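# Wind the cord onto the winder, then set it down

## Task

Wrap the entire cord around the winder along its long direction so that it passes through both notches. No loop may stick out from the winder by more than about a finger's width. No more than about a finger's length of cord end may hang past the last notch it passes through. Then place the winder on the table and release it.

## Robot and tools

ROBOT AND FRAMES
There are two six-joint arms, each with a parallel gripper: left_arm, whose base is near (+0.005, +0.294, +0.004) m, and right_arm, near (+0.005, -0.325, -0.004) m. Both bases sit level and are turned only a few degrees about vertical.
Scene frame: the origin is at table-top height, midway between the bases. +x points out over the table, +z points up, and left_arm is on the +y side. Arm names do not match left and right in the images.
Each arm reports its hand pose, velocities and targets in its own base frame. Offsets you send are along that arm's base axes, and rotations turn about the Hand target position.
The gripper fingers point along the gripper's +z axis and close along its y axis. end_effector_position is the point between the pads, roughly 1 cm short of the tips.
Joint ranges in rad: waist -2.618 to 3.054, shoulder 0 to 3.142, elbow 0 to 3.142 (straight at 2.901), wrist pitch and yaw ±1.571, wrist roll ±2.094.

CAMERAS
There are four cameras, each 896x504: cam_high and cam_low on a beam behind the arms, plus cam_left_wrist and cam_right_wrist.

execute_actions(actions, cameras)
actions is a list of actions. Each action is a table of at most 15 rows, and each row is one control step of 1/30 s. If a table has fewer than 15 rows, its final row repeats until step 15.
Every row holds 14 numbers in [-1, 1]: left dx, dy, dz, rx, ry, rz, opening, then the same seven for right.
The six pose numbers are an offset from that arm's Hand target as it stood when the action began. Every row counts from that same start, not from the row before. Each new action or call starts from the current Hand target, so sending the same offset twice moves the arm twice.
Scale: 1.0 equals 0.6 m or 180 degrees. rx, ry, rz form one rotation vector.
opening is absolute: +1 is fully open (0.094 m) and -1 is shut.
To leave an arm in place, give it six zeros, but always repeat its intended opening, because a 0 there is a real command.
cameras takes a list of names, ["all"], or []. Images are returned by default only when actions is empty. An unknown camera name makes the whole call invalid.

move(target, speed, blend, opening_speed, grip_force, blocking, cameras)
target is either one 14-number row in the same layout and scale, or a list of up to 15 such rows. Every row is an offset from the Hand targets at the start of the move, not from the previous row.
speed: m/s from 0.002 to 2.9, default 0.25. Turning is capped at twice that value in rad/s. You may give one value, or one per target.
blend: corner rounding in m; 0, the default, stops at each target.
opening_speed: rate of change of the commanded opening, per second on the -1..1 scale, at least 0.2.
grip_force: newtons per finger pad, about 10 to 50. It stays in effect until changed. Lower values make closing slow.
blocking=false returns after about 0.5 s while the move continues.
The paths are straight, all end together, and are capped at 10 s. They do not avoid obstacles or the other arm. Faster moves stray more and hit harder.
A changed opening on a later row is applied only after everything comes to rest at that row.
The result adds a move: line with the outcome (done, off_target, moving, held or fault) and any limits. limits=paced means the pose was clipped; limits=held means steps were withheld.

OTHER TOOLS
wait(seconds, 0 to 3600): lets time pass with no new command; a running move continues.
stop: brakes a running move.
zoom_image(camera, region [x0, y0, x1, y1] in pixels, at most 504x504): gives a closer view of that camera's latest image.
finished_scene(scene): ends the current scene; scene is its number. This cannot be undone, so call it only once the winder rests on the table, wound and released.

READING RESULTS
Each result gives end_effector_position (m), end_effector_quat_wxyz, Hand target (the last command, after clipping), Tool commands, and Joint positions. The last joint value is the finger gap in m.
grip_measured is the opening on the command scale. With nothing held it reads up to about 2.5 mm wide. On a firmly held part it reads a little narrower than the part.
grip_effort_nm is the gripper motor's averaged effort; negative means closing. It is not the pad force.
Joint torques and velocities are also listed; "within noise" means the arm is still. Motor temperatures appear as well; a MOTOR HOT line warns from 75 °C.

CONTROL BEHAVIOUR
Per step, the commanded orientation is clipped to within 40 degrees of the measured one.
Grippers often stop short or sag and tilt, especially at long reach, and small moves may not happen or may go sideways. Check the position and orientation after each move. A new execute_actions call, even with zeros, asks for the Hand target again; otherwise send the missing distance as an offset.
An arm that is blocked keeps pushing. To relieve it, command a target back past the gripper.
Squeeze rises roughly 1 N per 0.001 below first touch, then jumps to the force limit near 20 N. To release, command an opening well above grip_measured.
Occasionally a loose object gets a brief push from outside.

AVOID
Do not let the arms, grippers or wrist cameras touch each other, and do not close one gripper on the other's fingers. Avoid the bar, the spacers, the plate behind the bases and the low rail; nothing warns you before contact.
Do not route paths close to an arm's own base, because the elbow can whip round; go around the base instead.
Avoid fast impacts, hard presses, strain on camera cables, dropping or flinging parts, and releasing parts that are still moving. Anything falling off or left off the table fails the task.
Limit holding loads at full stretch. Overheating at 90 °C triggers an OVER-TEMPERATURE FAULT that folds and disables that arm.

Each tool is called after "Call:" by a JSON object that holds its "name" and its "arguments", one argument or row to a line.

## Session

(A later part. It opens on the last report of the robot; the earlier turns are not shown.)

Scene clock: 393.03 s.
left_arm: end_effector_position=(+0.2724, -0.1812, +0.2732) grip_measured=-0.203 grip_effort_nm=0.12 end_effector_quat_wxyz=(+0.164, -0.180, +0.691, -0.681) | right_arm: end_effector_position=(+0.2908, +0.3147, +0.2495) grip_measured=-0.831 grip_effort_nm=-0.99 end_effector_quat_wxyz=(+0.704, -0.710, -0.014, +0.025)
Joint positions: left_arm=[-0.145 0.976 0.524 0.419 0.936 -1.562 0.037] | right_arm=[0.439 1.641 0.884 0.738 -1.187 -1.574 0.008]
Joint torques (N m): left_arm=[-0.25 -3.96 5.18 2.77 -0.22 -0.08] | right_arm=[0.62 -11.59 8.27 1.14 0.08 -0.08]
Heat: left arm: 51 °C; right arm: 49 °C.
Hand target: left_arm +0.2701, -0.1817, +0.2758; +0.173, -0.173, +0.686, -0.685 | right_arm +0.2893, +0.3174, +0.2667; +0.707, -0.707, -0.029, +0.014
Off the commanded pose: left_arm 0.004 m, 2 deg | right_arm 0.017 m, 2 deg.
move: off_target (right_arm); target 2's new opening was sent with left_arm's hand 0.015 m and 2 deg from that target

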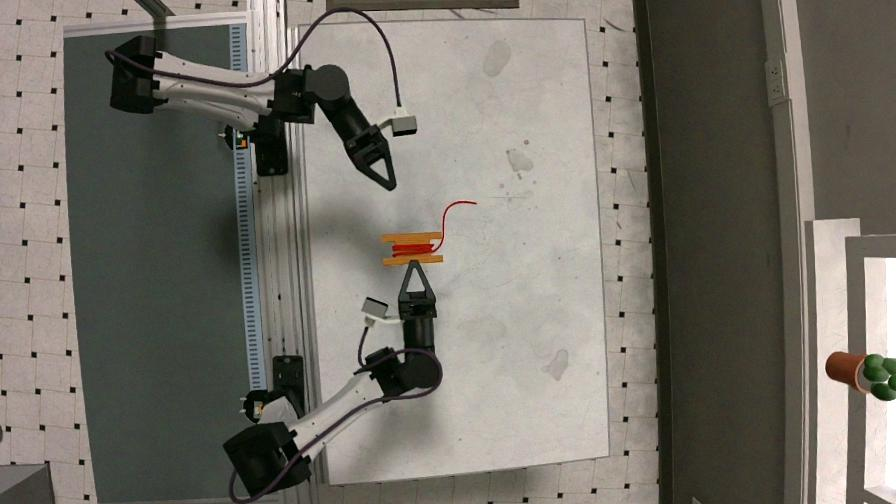

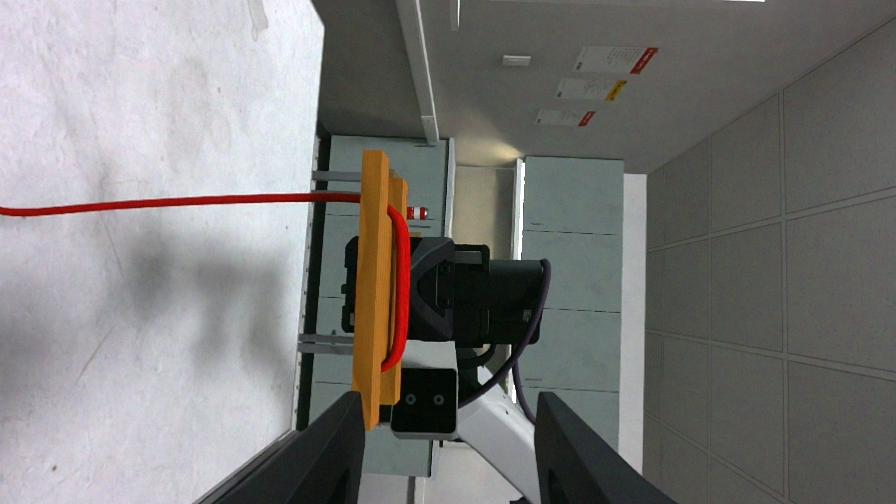

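Call:
{"name": "move", "arguments": {
  "target": [
    [0.0745,-0.0852,-0.0397,0.0041,-0.0152,-0.1666,-0.2, 0,0,0,0,0,0,-0.88],
    [0.0727,-0.1518,-0.0397,0.0041,-0.0152,-0.1666,-0.2, 0,0,0,0,0,0,-0.88]
  ],
  "speed": [0.25, 0.12],
  "cameras": ["cam_high", "cam_left_wrist"]
}}

Call:
{"name": "zoom_image", "arguments": {
  "camera": "cam_high",
  "region": [350, 200, 470, 290]
}}

Scene clock: 401.97 s.
left_arm: end_effector_position=(+0.3062, -0.2684, +0.2402) grip_measured=-0.203 grip_effort_nm=0.12 end_effector_quat_wxyz=(-0.017, +0.007, +0.715, -0.698) | right_arm: end_effector_position=(+0.2908, +0.3147, +0.2491) grip_measured=-0.831 grip_effort_nm=-0.99 end_effector_quat_wxyz=(+0.704, -0.710, -0.014, +0.025)
Joint positions: left_arm=[-0.294 1.624 0.861 0.67 1.31 -1.496 0.037] | right_arm=[0.439 1.641 0.884 0.735 -1.187 -1.576 0.008]
Joint torques (N m): left_arm=[-0.18 -6.8 8.25 2.77 -0.17 -0.08] | right_arm=[0.62 -11.64 8.32 1.13 0.08 -0.07]
Heat: left arm: 49 °C; right arm: 50 °C.
Hand target: left_arm +0.3137, -0.2728, +0.2521; +0.007, +0.027, +0.707, -0.706 | right_arm +0.2893, +0.3174, +0.2667; +0.707, -0.707, -0.029, +0.014
Off the commanded pose: left_arm 0.015 m, 4 deg | right_arm 0.018 m, 2 deg.
move: off_target (left_arm)

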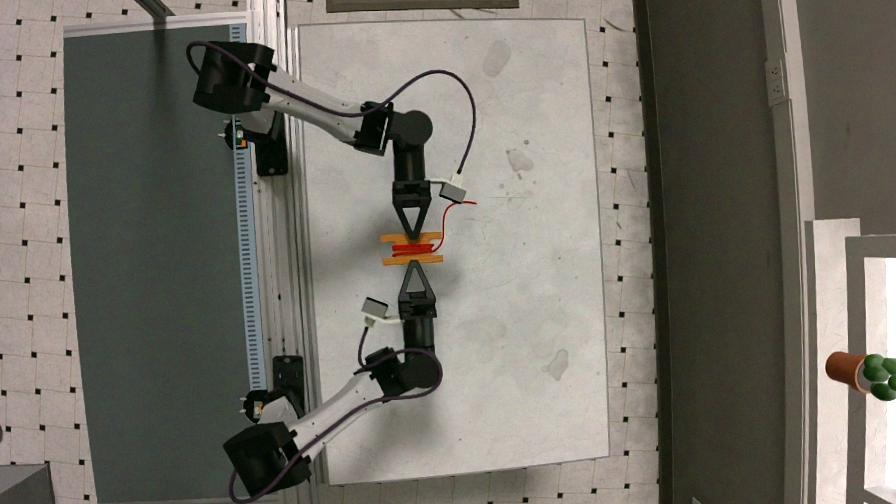

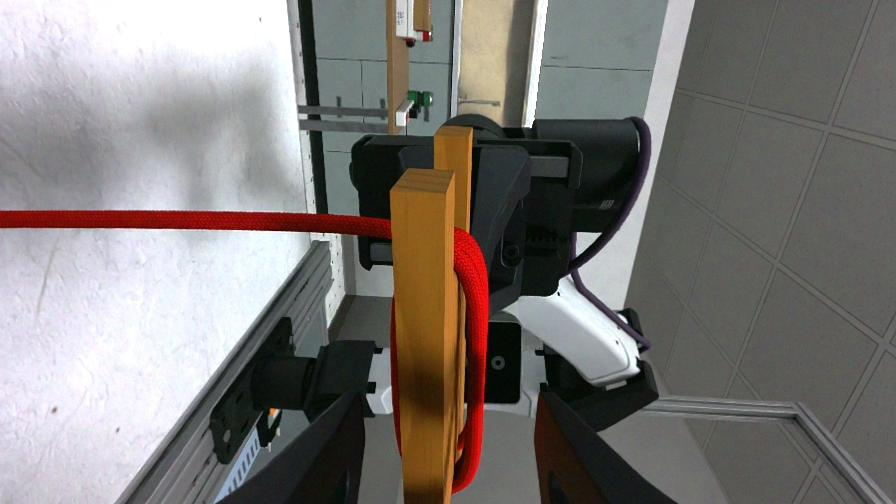

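Scaled by 4.200 from the camera's image (finer frame: 1280x720).

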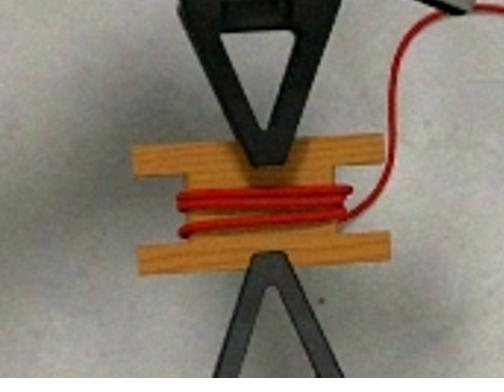

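Call:
{"name": "move", "arguments": {
  "target": [
    [0,0,-0.0133,0,0,0,-0.2, 0,0,0,0,0,0,-0.88],
    [0,0,-0.0133,0,0,0,-0.88, 0,0,0,0,0,0,-0.88],
    [0,0,-0.0133,0,0,0,-0.88, 0,0,0,0,0,0,-0.2],
    [0,0,-0.0133,0,0,0,-0.88, 0.006,-0.0998,0,0,0,0,-0.2],
    [0,0,-0.0133,-0.014,-0.5,0,-0.88, -0.02,-0.14,0.01,0.0359,0.5068,-0.0653,-0.2],
    [0,0,0,-0.028,-0.999,0,-0.88, -0.0452,-0.1607,0.0285,0.2013,0.9866,0.0024,-0.2]
  ],
  "speed": [0.2, 0.2, 0.2, 0.25, 0.6, 0.6],
  "blend": [0, 0, 0, 0, 0.3, 0],
  "opening_speed": 1.2,
  "cameras": ["cam_high", "cam_right_wrist"]
}}

Call:
{"name": "zoom_image", "arguments": {
  "camera": "cam_high",
  "region": [350, 200, 470, 290]
}}

Scene clock: 417.50 s.
left_arm: end_effector_position=(+0.3160, -0.2709, +0.2365) grip_measured=-0.837 grip_effort_nm=-1.04 end_effector_quat_wxyz=(+0.706, +0.708, -0.004, -0.012) | right_arm: end_effector_position=(+0.2636, +0.2212, +0.2953) grip_measured=-0.202 grip_effort_nm=0.14 end_effector_quat_wxyz=(+0.173, +0.144, +0.682, +0.696)
Joint positions: left_arm=[-0.294 1.683 0.861 0.816 1.299 1.566 0.008] | right_arm=[0.332 0.998 0.565 0.475 -0.786 1.564 0.037]
Joint torques (N m): left_arm=[-0.27 -11.21 7.2 1.6 -0.12 0.18] | right_arm=[0.68 -4.55 5.16 1.38 0.19 0.07]
Motor temperatures (°C): left_arm=[28 49 47 48 28 29 28] | right_arm=[28 45 50 33 26 28 30]
Heat: left arm: 49 °C; right arm: 50 °C.
Hand target: left_arm +0.3137, -0.2728, +0.2521; +0.708, +0.706, -0.026, +0.007 | right_arm +0.2622, +0.2209, +0.2837; +0.162, +0.163, +0.688, +0.688
Off the commanded pose: left_arm 0.016 m, 3 deg | right_arm 0.012 m, 3 deg.
move: off_target (left_arm, right_arm); target 2's new opening was sent with left_arm's hand 0.009 m and 3 deg from that target; target 3's new opening was sent with right_arm's hand 0.017 m and 2 deg from that target

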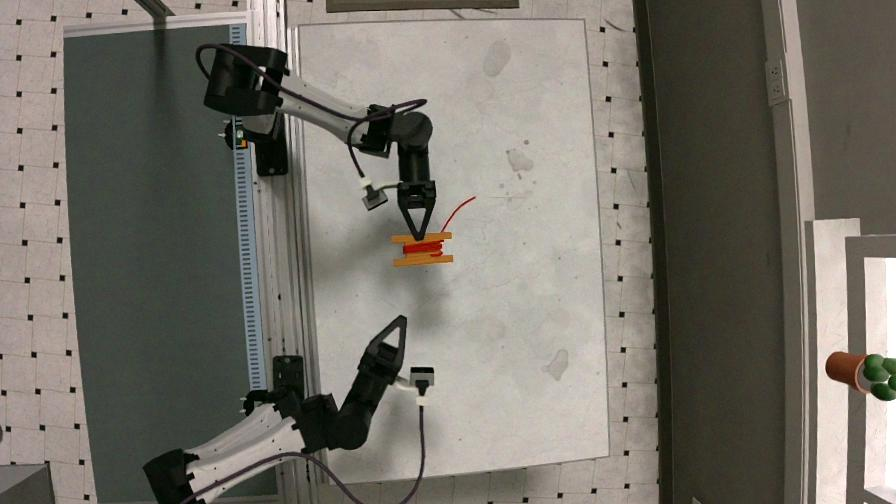

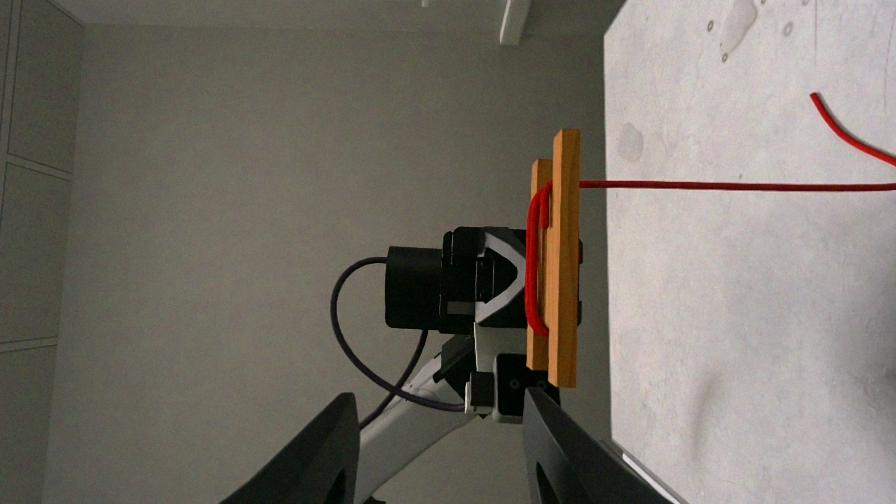

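Scaled by 4.200 from the camera's image (finer frame: 1280x720).

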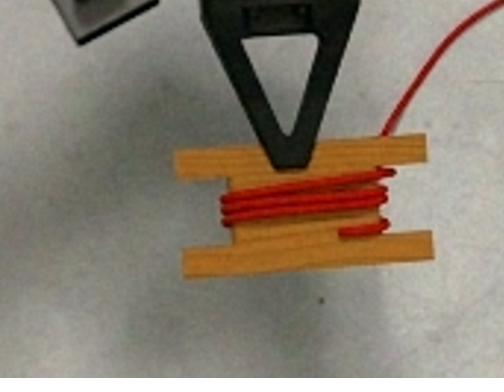

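Call:
{"name": "move", "arguments": {
  "target": [
    [0,0,0,0,0,0,-0.88, 0.0867,0.1013,-0.0422,-0.0032,-0.0155,0.1666,-0.2],
    [0,0,0,0,0,0,-0.88, 0.0827,0.1678,-0.0422,-0.0032,-0.0155,0.1666,-0.2]
  ],
  "speed": [0.25, 0.12],
  "cameras": ["cam_high", "cam_right_wrist"]
}}

Call:
{"name": "zoom_image", "arguments": {
  "camera": "cam_high",
  "region": [360, 200, 480, 290]
}}

Scene clock: 427.30 s.
left_arm: end_effector_position=(+0.3159, -0.2709, +0.2352) grip_measured=-0.837 grip_effort_nm=-1.04 end_effector_quat_wxyz=(+0.705, +0.709, -0.003, -0.013) | right_arm: end_effector_position=(+0.3057, +0.3163, +0.2469) grip_measured=-0.202 grip_effort_nm=0.14 end_effector_quat_wxyz=(-0.023, -0.020, +0.715, +0.698)
Joint positions: left_arm=[-0.294 1.683 0.861 0.805 1.299 1.573 0.008] | right_arm=[0.424 1.689 0.955 0.666 -1.208 1.512 0.037]
Joint torques (N m): left_arm=[-0.27 -11.38 7.31 1.6 -0.12 0.17] | right_arm=[0.5 -8.24 8.47 2.01 0.13 0.05]
Heat: left arm: 52 °C; right arm: 49 °C.
Hand target: left_arm +0.3137, -0.2728, +0.2521; +0.708, +0.706, -0.026, +0.007 | right_arm +0.3118, +0.3216, +0.2585; -0.004, -0.038, +0.707, +0.707
Off the commanded pose: left_arm 0.017 m, 4 deg | right_arm 0.014 m, 3 deg.
move: off_target (right_arm)

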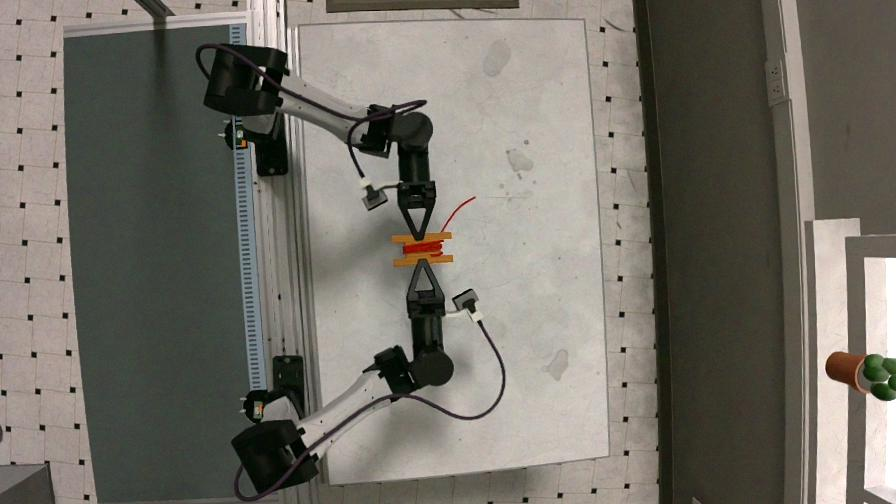

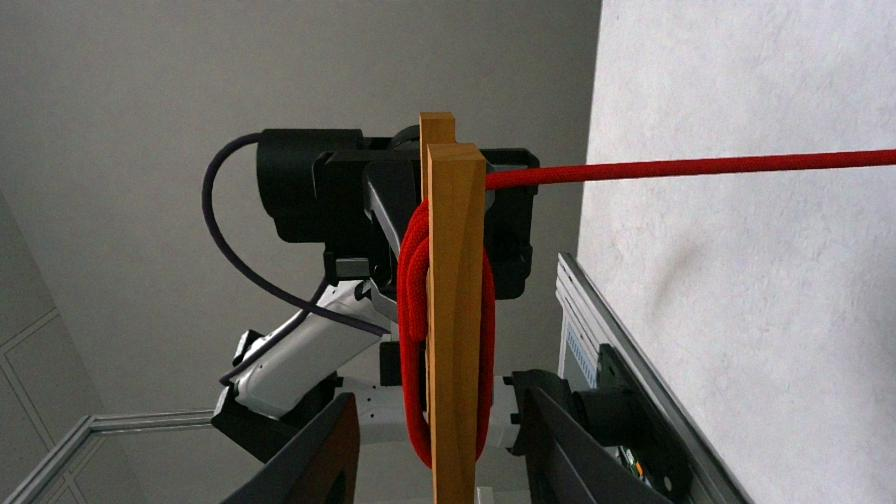

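Scaled by 4.200 from the camera's image (finer frame: 1280x720).

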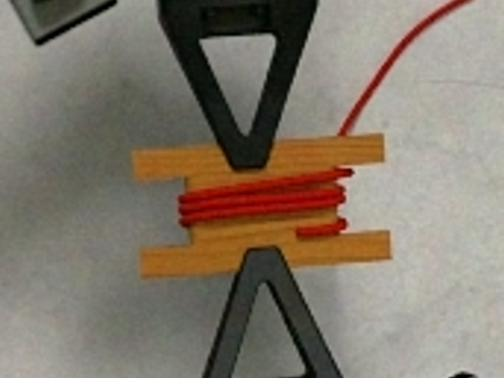

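Call:
{"name": "move", "arguments": {
  "target": [
    [0,0,0,0,0,0,-0.88, 0,0,-0.005,0,0,0,-0.88],
    [0,0,0,0,0,0,-0.2, 0,0,-0.005,0,0,0,-0.88],
    [0.0028,0.1,0,0,0,0,-0.2, 0,0,-0.005,0,0,0,-0.88],
    [-0.02,0.135,0.01,-0.0528,0.5135,0.0635,-0.2, -0.02,0,0,0.03,-0.499,0,-0.88],
    [-0.0727,0.1518,0.0395,-0.2355,0.9864,-0.0071,-0.2, -0.05,-0.003,0.0167,0.0595,-0.989,0,-0.88]
  ],
  "speed": [0.2, 0.2, 0.25, 0.6, 0.6],
  "blend": [0, 0, 0, 0.3, 0],
  "opening_speed": 1.2,
  "cameras": ["cam_high", "cam_left_wrist", "cam_low"]
}}

Call:
{"name": "zoom_image", "arguments": {
  "camera": "cam_high",
  "region": [360, 190, 480, 280]
}}

Scene clock: 439.20 s.
left_arm: end_effector_position=(+0.2706, -0.1825, +0.2760) grip_measured=-0.203 grip_effort_nm=0.12 end_effector_quat_wxyz=(+0.166, -0.170, +0.690, -0.684) | right_arm: end_effector_position=(+0.2854, +0.3182, +0.2577) grip_measured=-0.828 grip_effort_nm=-0.99 end_effector_quat_wxyz=(+0.707, -0.707, -0.020, +0.020)
Joint positions: left_arm=[-0.147 0.975 0.522 0.439 0.945 -1.562 0.037] | right_arm=[0.455 1.618 0.884 0.733 -1.172 -1.571 0.008]
Joint torques (N m): left_arm=[-0.17 -3.95 5.18 2.55 -0.23 -0.08] | right_arm=[0.66 -11.4 6.99 1.14 0.12 -0.06]
Heat: left arm: 52 °C; right arm: 49 °C.
Hand target: left_arm +0.2700, -0.1818, +0.2757; +0.174, -0.174, +0.685, -0.685 | right_arm +0.2818, +0.3198, +0.2685; +0.707, -0.706, -0.028, +0.015
Off the commanded pose: left_arm 0.001 m, 1 deg | right_arm 0.012 m, 1 deg.
move: off_target (right_arm); target 2's new opening was sent with left_arm's hand 0.016 m and 3 deg from that target
Images, in order (width x height): cam_high 896x504, cam_low 896x504, cam_left_wrist 896x504.

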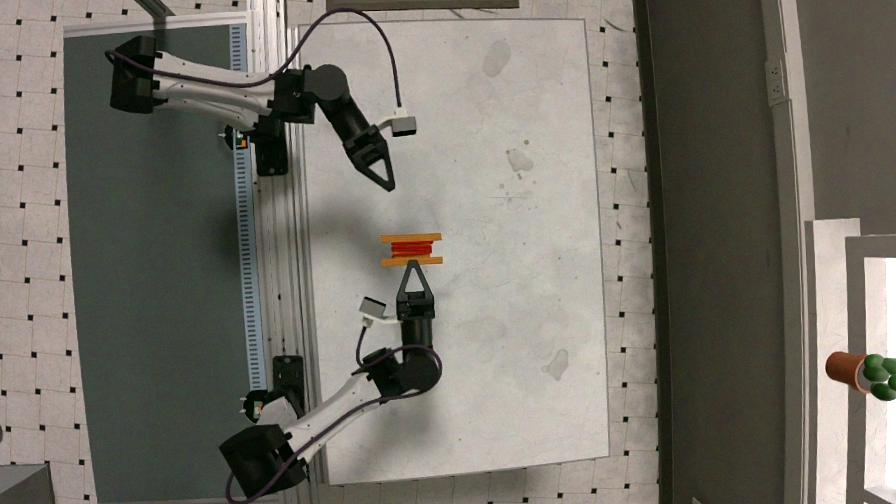

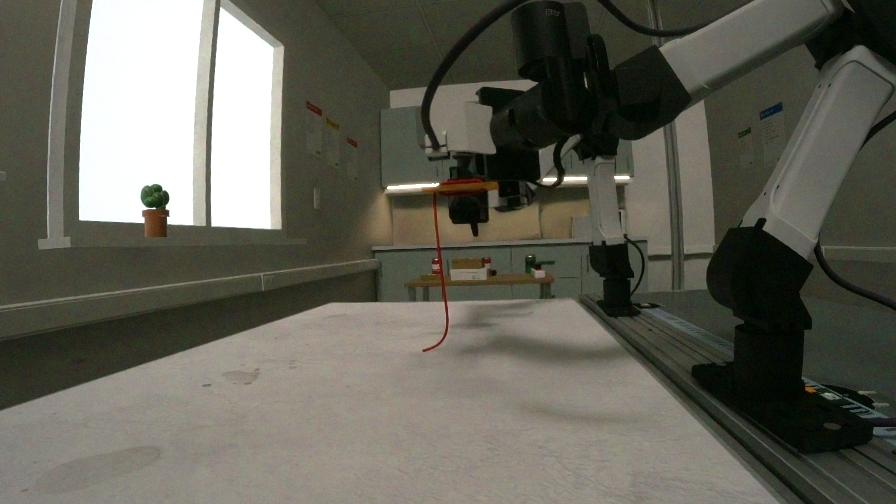

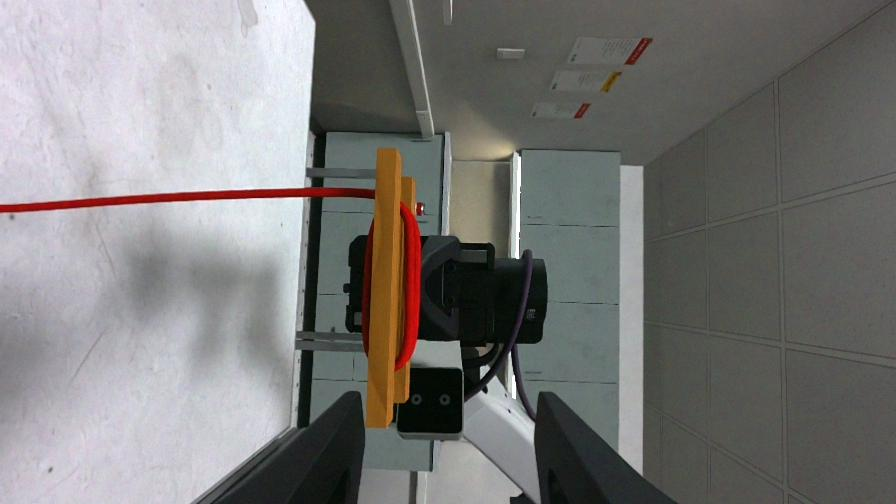

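Scaled by 4.200 from the camera's image (finer frame: 1280x720).

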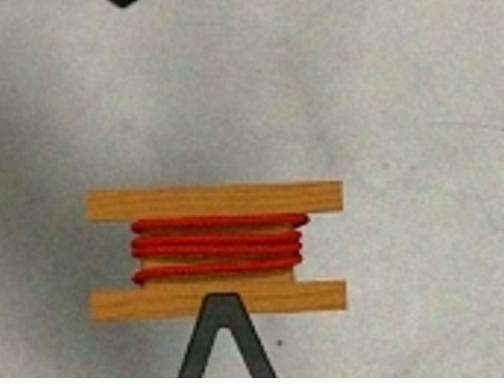

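Call:
{"name": "move", "arguments": {
  "target": [
    [0.062,-0.075,-0.0362,0.0052,-0.0195,-0.1667,-0.2, 0,0,0,0,0,0,-0.88],
    [0.0602,-0.1417,-0.0362,0.0052,-0.0195,-0.1667,-0.2, 0,0,0,0,0,0,-0.88]
  ],
  "speed": [0.25, 0.12],
  "cameras": ["cam_high", "cam_left_wrist", "cam_right_wrist"]
}}

Call:
{"name": "zoom_image", "arguments": {
  "camera": "cam_high",
  "region": [360, 190, 480, 280]
}}

Scene clock: 447.37 s.
left_arm: end_effector_position=(+0.2991, -0.2624, +0.2421) grip_measured=-0.203 grip_effort_nm=0.12 end_effector_quat_wxyz=(-0.012, +0.011, +0.715, -0.699) | right_arm: end_effector_position=(+0.2854, +0.3182, +0.2573) grip_measured=-0.828 grip_effort_nm=-0.99 end_effector_quat_wxyz=(+0.706, -0.707, -0.019, +0.020)
Joint positions: left_arm=[-0.283 1.587 0.831 0.663 1.319 -1.482 0.037] | right_arm=[0.455 1.618 0.884 0.73 -1.172 -1.573 0.008]
Joint torques (N m): left_arm=[-0.24 -6.5 8.24 2.76 -0.17 -0.08] | right_arm=[0.65 -11.44 7.04 1.14 0.12 -0.06]
Heat: left arm: 50 °C; right arm: 49 °C.
Hand target: left_arm +0.3062, -0.2668, +0.2541; +0.013, +0.032, +0.707, -0.706 | right_arm +0.2818, +0.3198, +0.2685; +0.707, -0.706, -0.028, +0.015
Off the commanded pose: left_arm 0.015 m, 4 deg | right_arm 0.012 m, 1 deg.
move: off_target (left_arm)

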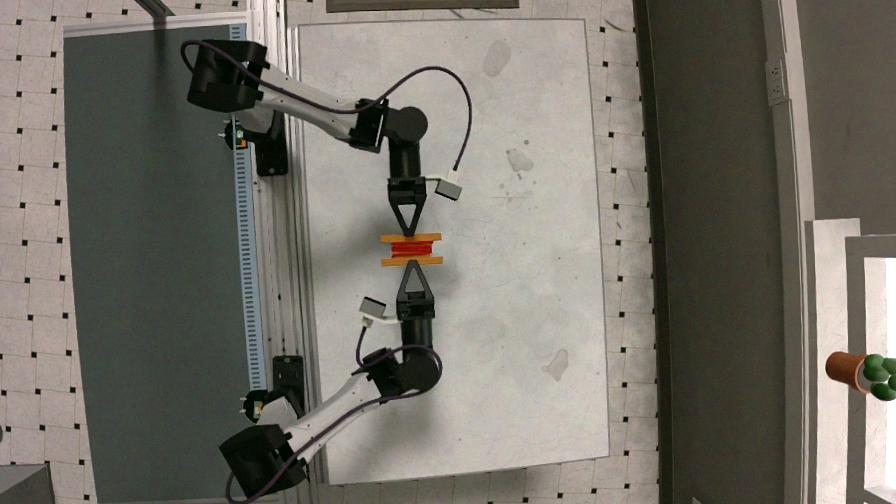

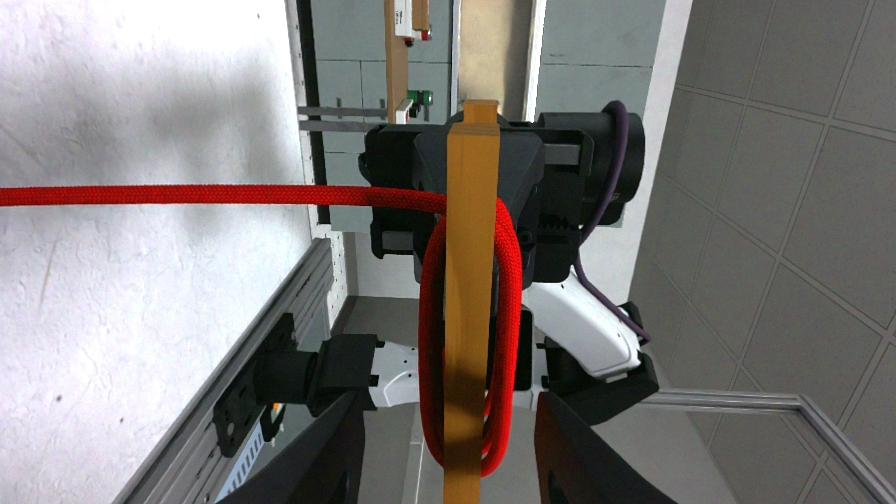

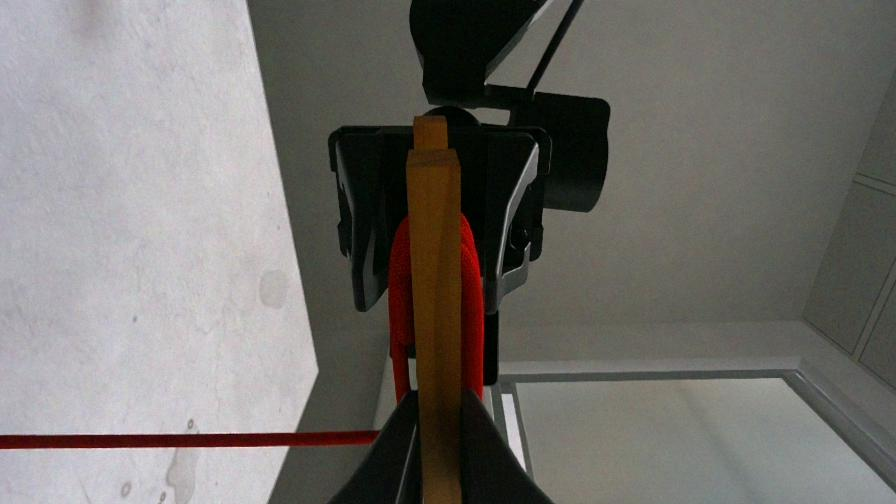

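Scaled by 4.200 from the camera's image (finer frame: 1280x720).

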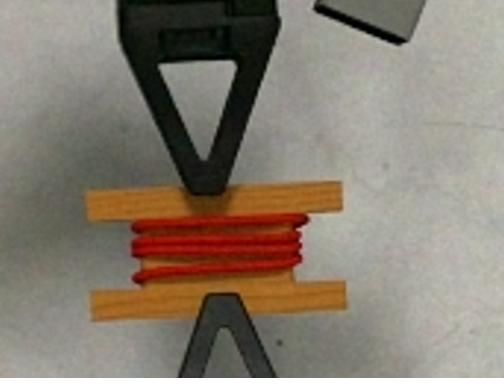

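Call:
{"name": "move", "arguments": {
  "target": [
    [0.005,-0.01,0.0083,0,0,0,-0.2, 0,0,0,0,0,0,-0.88],
    [0.005,-0.01,0.0083,0,0,0,-0.88, 0,0,0,0,0,0,-0.88],
    [0.005,-0.01,0.0083,0,0,0,-0.88, 0,0,0,0,0,0,-0.2],
    [0.005,-0.01,0.0083,0,0,0,-0.88, 0.006,-0.0998,0,0,0,0,-0.2],
    [0.005,-0.01,0.0083,-0.014,-0.5,0,-0.88, -0.02,-0.14,0.01,0.0355,0.5057,-0.0649,-0.2],
    [0.005,-0.005,0.0083,-0.0279,-0.996,0,-0.88, -0.0327,-0.1647,0.0255,0.2011,0.9852,0.0028,-0.2]
  ],
  "speed": [0.2, 0.2, 0.2, 0.25, 0.6, 0.6],
  "blend": [0, 0, 0, 0, 0.3, 0],
  "opening_speed": 1.2,
  "cameras": ["cam_high", "cam_right_wrist", "cam_low"]
}}

Call:
{"name": "zoom_image", "arguments": {
  "camera": "cam_high",
  "region": [360, 190, 480, 280]
}}

Scene clock: 463.03 s.
left_arm: end_effector_position=(+0.3093, -0.2709, +0.2439) grip_measured=-0.841 grip_effort_nm=-1.04 end_effector_quat_wxyz=(+0.706, +0.708, -0.010, -0.013) | right_arm: end_effector_position=(+0.2634, +0.2213, +0.2955) grip_measured=-0.202 grip_effort_nm=0.14 end_effector_quat_wxyz=(+0.174, +0.142, +0.681, +0.697)
Joint positions: left_arm=[-0.299 1.648 0.858 0.784 1.304 1.573 0.007] | right_arm=[0.332 0.999 0.565 0.478 -0.788 1.563 0.037]
Joint torques (N m): left_arm=[0.61 -10.89 7.28 1.6 -0.12 0.17] | right_arm=[0.68 -4.57 5.15 1.38 0.19 0.06]
Heat: left arm: 49 °C; right arm: 49 °C.
Hand target: left_arm +0.3092, -0.2697, +0.2591; +0.708, +0.706, -0.028, +0.008 | right_arm +0.2621, +0.2210, +0.2838; +0.162, +0.162, +0.688, +0.688
Off the commanded pose: left_arm 0.015 m, 3 deg | right_arm 0.012 m, 3 deg.
move: off_target (left_arm, right_arm); target 2's new opening was sent with left_arm's hand 0.014 m and 3 deg from that target; target 3's new opening was sent with right_arm's hand 0.011 m and 1 deg from that target
Images, in order (width x height): cam_high 896x504, cam_low 896x504, cam_right_wrist 896x504.

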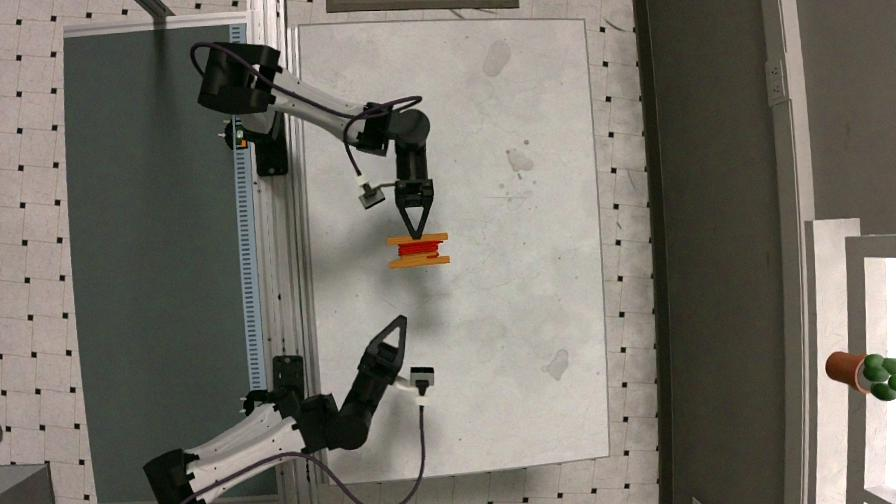

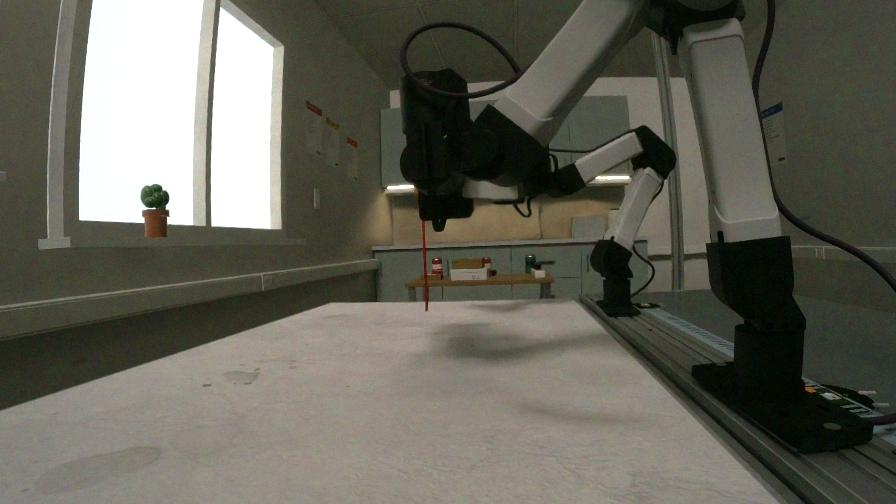

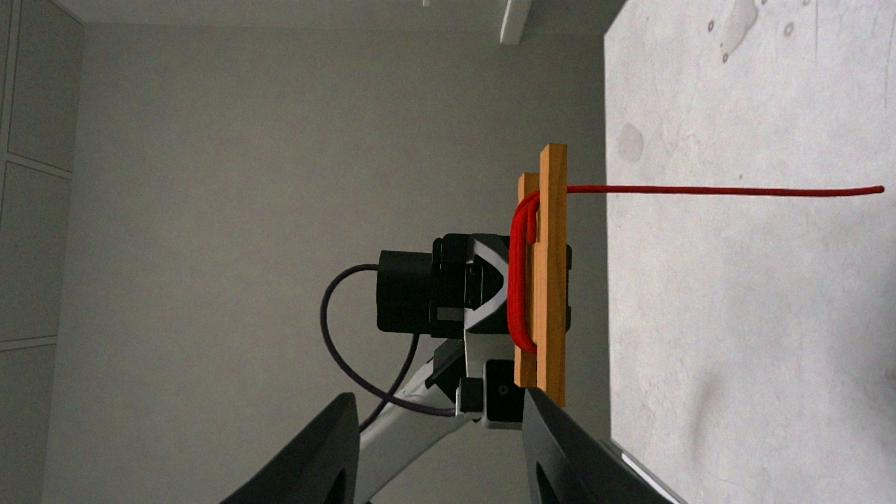

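Scaled by 4.200 from the camera's image (finer frame: 1280x720).

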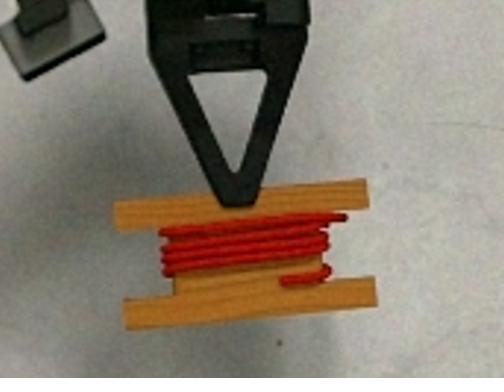

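Call:
{"name": "zoom_image", "arguments": {
  "camera": "cam_low",
  "region": [360, 170, 520, 350]
}}

Scaled by 2.800 from the camera's image (finer frame: 1280x720).

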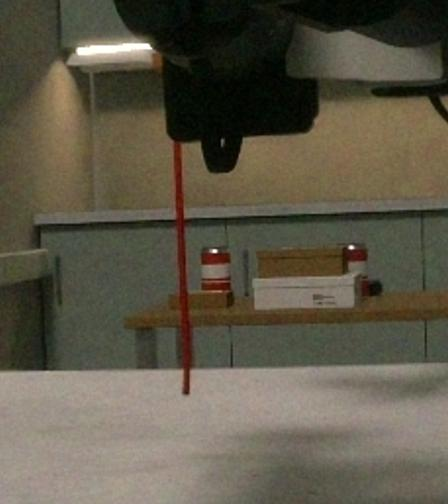

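Call:
{"name": "move", "arguments": {
  "target": [
    [0,0,0,0,0,0,-0.88, 0.0667,0.0042,-0.283,-0.2231,-0.4469,-0.0004,0.4],
    [0,0,0,0,0,0,-0.88, 0.1415,0.225,-0.2697,-0.1008,-0.4944,0.1303,0.4]
  ],
  "speed": [0.4, 0.2],
  "cameras": ["all"]
}}

Scene clock: 503.87 s.
left_arm: end_effector_position=(+0.3093, -0.2709, +0.2426) grip_measured=-0.841 grip_effort_nm=-1.04 end_effector_quat_wxyz=(+0.705, +0.709, -0.009, -0.014) | right_arm: end_effector_position=(+0.3444, +0.3513, +0.1277) grip_measured=+0.398 grip_effort_nm=0.14 end_effector_quat_wxyz=(+0.494, -0.512, +0.481, +0.512)
Joint positions: left_arm=[-0.299 1.648 0.858 0.773 1.304 1.581 0.007] | right_arm=[0.466 2.194 1.006 1.221 -1.155 0.017 0.066]
Joint torques (N m): left_arm=[0.62 -11.07 7.41 1.6 -0.12 0.16] | right_arm=[0.43 -11.03 6.35 1.18 -0.07 -0.04]
Motor temperatures (°C): left_arm=[28 55 45 44 28 29 29] | right_arm=[28 42 47 33 26 28 29]
Heat: left arm: 55 °C; right arm: 47 °C.
Hand target: left_arm +0.3092, -0.2697, +0.2591; +0.708, +0.706, -0.028, +0.008 | right_arm +0.3471, +0.3559, +0.1220; +0.485, -0.514, +0.485, +0.515
Off the commanded pose: left_arm 0.017 m, 3 deg | right_arm 0.008 m, 1 deg.
move: done

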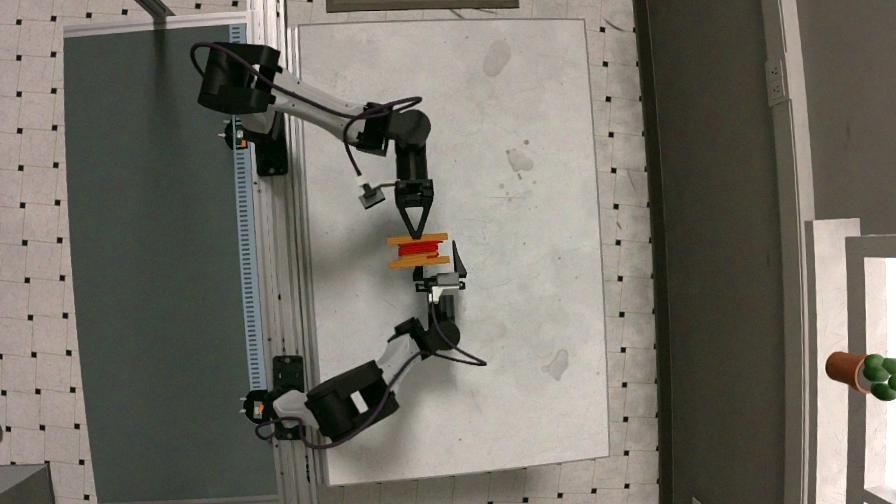

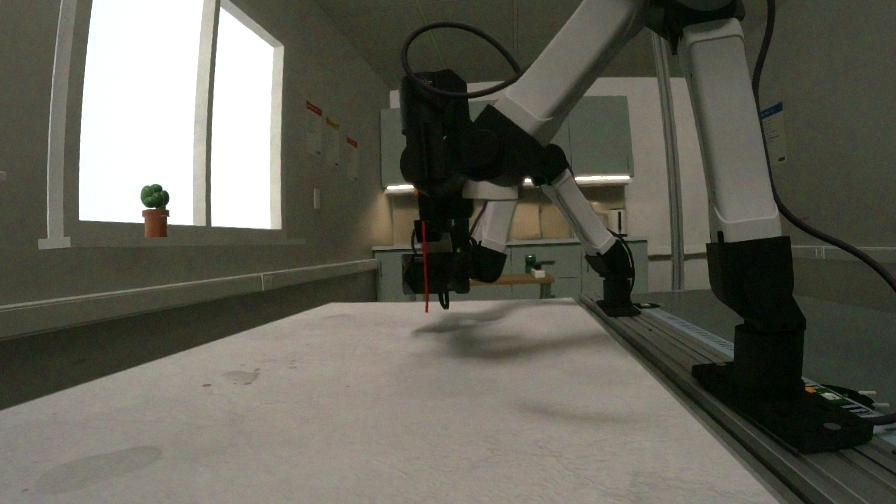

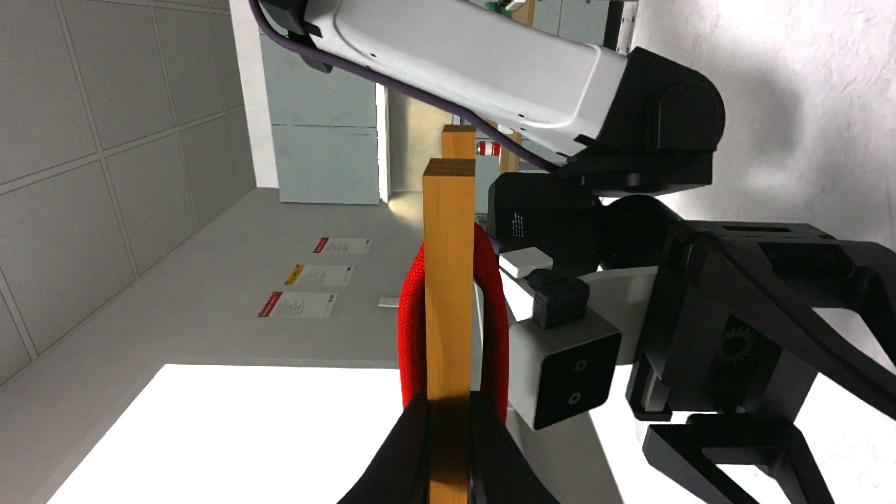

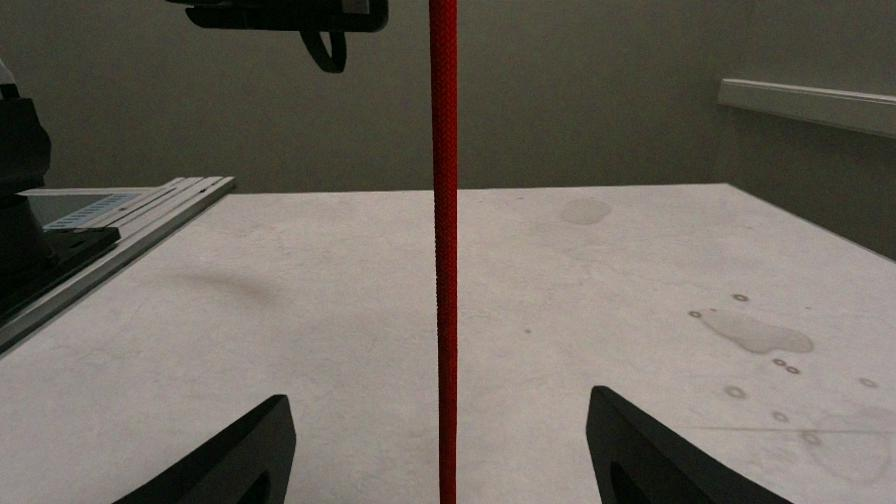

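Call:
{"name": "move", "arguments": {
  "target": [0,0,0,0,0,0,-0.88, -0.003,0.05,0,0,0,0,0.4],
  "speed": 0.15,
  "cameras": ["cam_right_wrist", "cam_low"]
}}

Call:
{"name": "zoom_image", "arguments": {
  "camera": "cam_low",
  "region": [360, 170, 520, 350]
}}

Scene clock: 511.77 s.
left_arm: end_effector_position=(+0.3093, -0.2709, +0.2426) grip_measured=-0.841 grip_effort_nm=-1.04 end_effector_quat_wxyz=(+0.705, +0.709, -0.009, -0.014) | right_arm: end_effector_position=(+0.3373, +0.3821, +0.1289) grip_measured=+0.398 grip_effort_nm=0.14 end_effector_quat_wxyz=(+0.487, -0.518, +0.474, +0.519)
Joint positions: left_arm=[-0.299 1.648 0.858 0.773 1.304 1.581 0.007] | right_arm=[0.537 2.221 1.068 1.186 -1.11 0.017 0.066]
Joint torques (N m): left_arm=[0.61 -11.07 7.41 1.6 -0.11 0.16] | right_arm=[0.06 -11.29 6.57 1.2 0.18 -0.08]
Motor temperatures (°C): left_arm=[28 55 45 43 28 29 29] | right_arm=[28 45 47 33 26 28 29]
Heat: left arm: 55 °C; right arm: 47 °C.
Hand target: left_arm +0.3092, -0.2697, +0.2591; +0.708, +0.706, -0.028, +0.008 | right_arm +0.3453, +0.3860, +0.1221; +0.485, -0.515, +0.485, +0.515
Off the commanded pose: left_arm 0.017 m, 3 deg | right_arm 0.011 m, 1 deg.
move: off_target (right_arm)
Images, in order (width x height): cam_low 896x504, cam_right_wrist 896x504.

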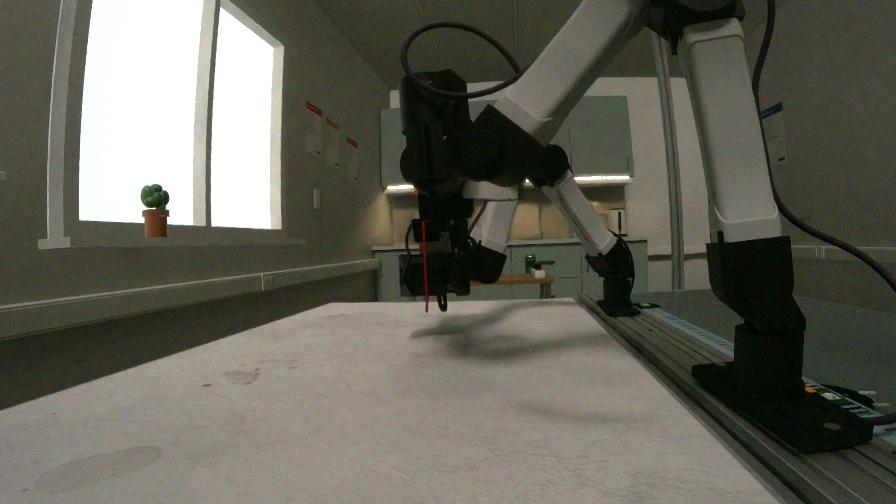

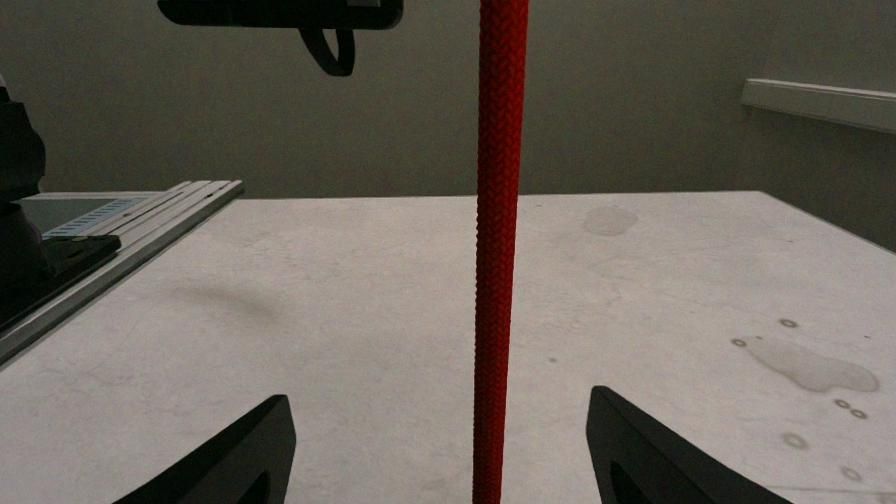

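Scaled by 2.800 from the camera's image (finer frame: 1280x720).

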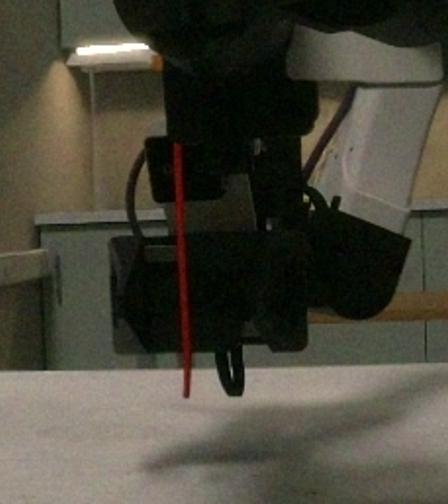

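Call:
{"name": "move", "arguments": {
  "target": [
    [0,0,0,0,0,0,-0.88, 0.01,-0.0375,0,0,0,0,0.4],
    [0,0,0,0,0,0,-0.88, 0.01,-0.0375,0,0,0,0,-1.0]
  ],
  "speed": [0.15, 0.15],
  "opening_speed": 1.0,
  "cameras": ["cam_right_wrist", "cam_low"]
}}

Scene clock: 522.77 s.
left_arm: end_effector_position=(+0.3093, -0.2709, +0.2426) grip_measured=-0.841 grip_effort_nm=-1.04 end_effector_quat_wxyz=(+0.705, +0.709, -0.009, -0.014) | right_arm: end_effector_position=(+0.3507, +0.3641, +0.1287) grip_measured=-0.929 grip_effort_nm=-0.99 end_effector_quat_wxyz=(+0.492, -0.514, +0.479, +0.514)
Joint positions: left_arm=[-0.299 1.648 0.858 0.773 1.304 1.581 0.007] | right_arm=[0.486 2.221 1.068 1.186 -1.142 0.017 0.003]
Joint torques (N m): left_arm=[0.61 -11.07 7.39 1.59 -0.12 0.16] | right_arm=[-0.27 -12.51 4.57 1.32 -0.07 -0.07]
Motor temperatures (°C): left_arm=[28 56 46 43 28 29 29] | right_arm=[28 47 46 33 26 28 29]
Heat: left arm: 56 °C; right arm: 47 °C.
Hand target: left_arm +0.3092, -0.2697, +0.2591; +0.708, +0.706, -0.028, +0.008 | right_arm +0.3514, +0.3634, +0.1221; +0.485, -0.514, +0.485, +0.515
Off the commanded pose: left_arm 0.017 m, 3 deg | right_arm 0.007 m, 1 deg.
move: done
Images, in order (width x height): cam_low 896x504, cam_right_wrist 896x504.

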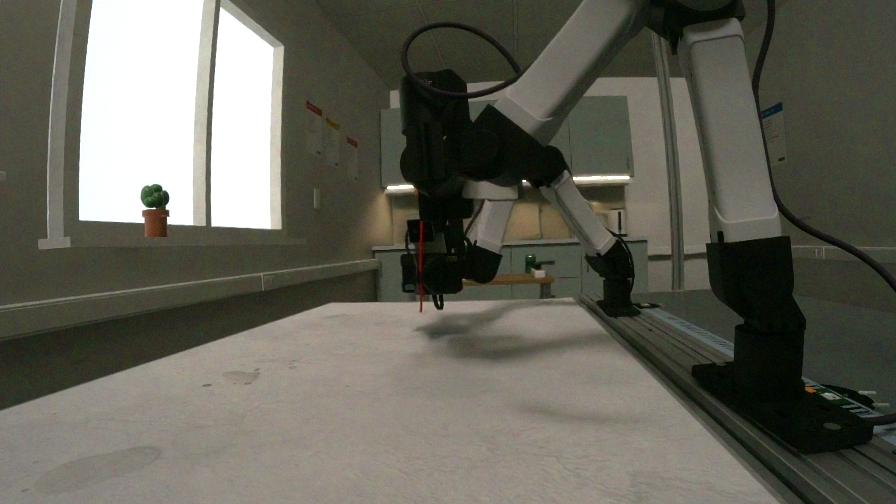

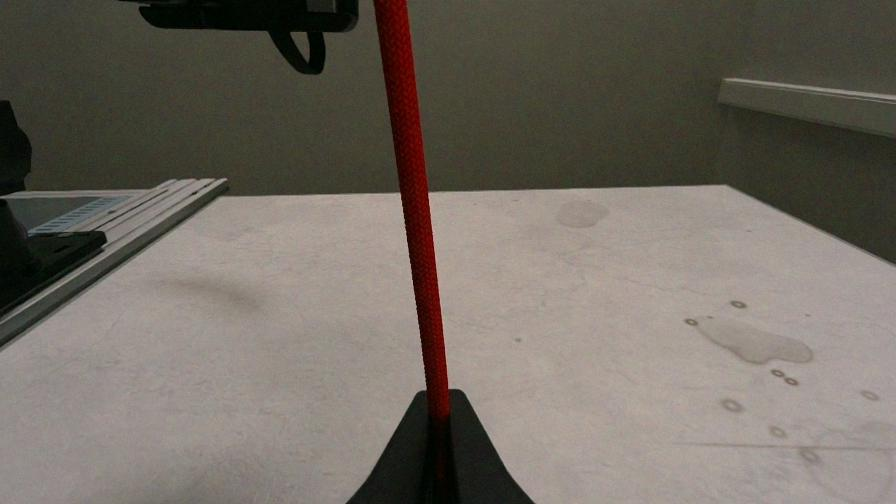

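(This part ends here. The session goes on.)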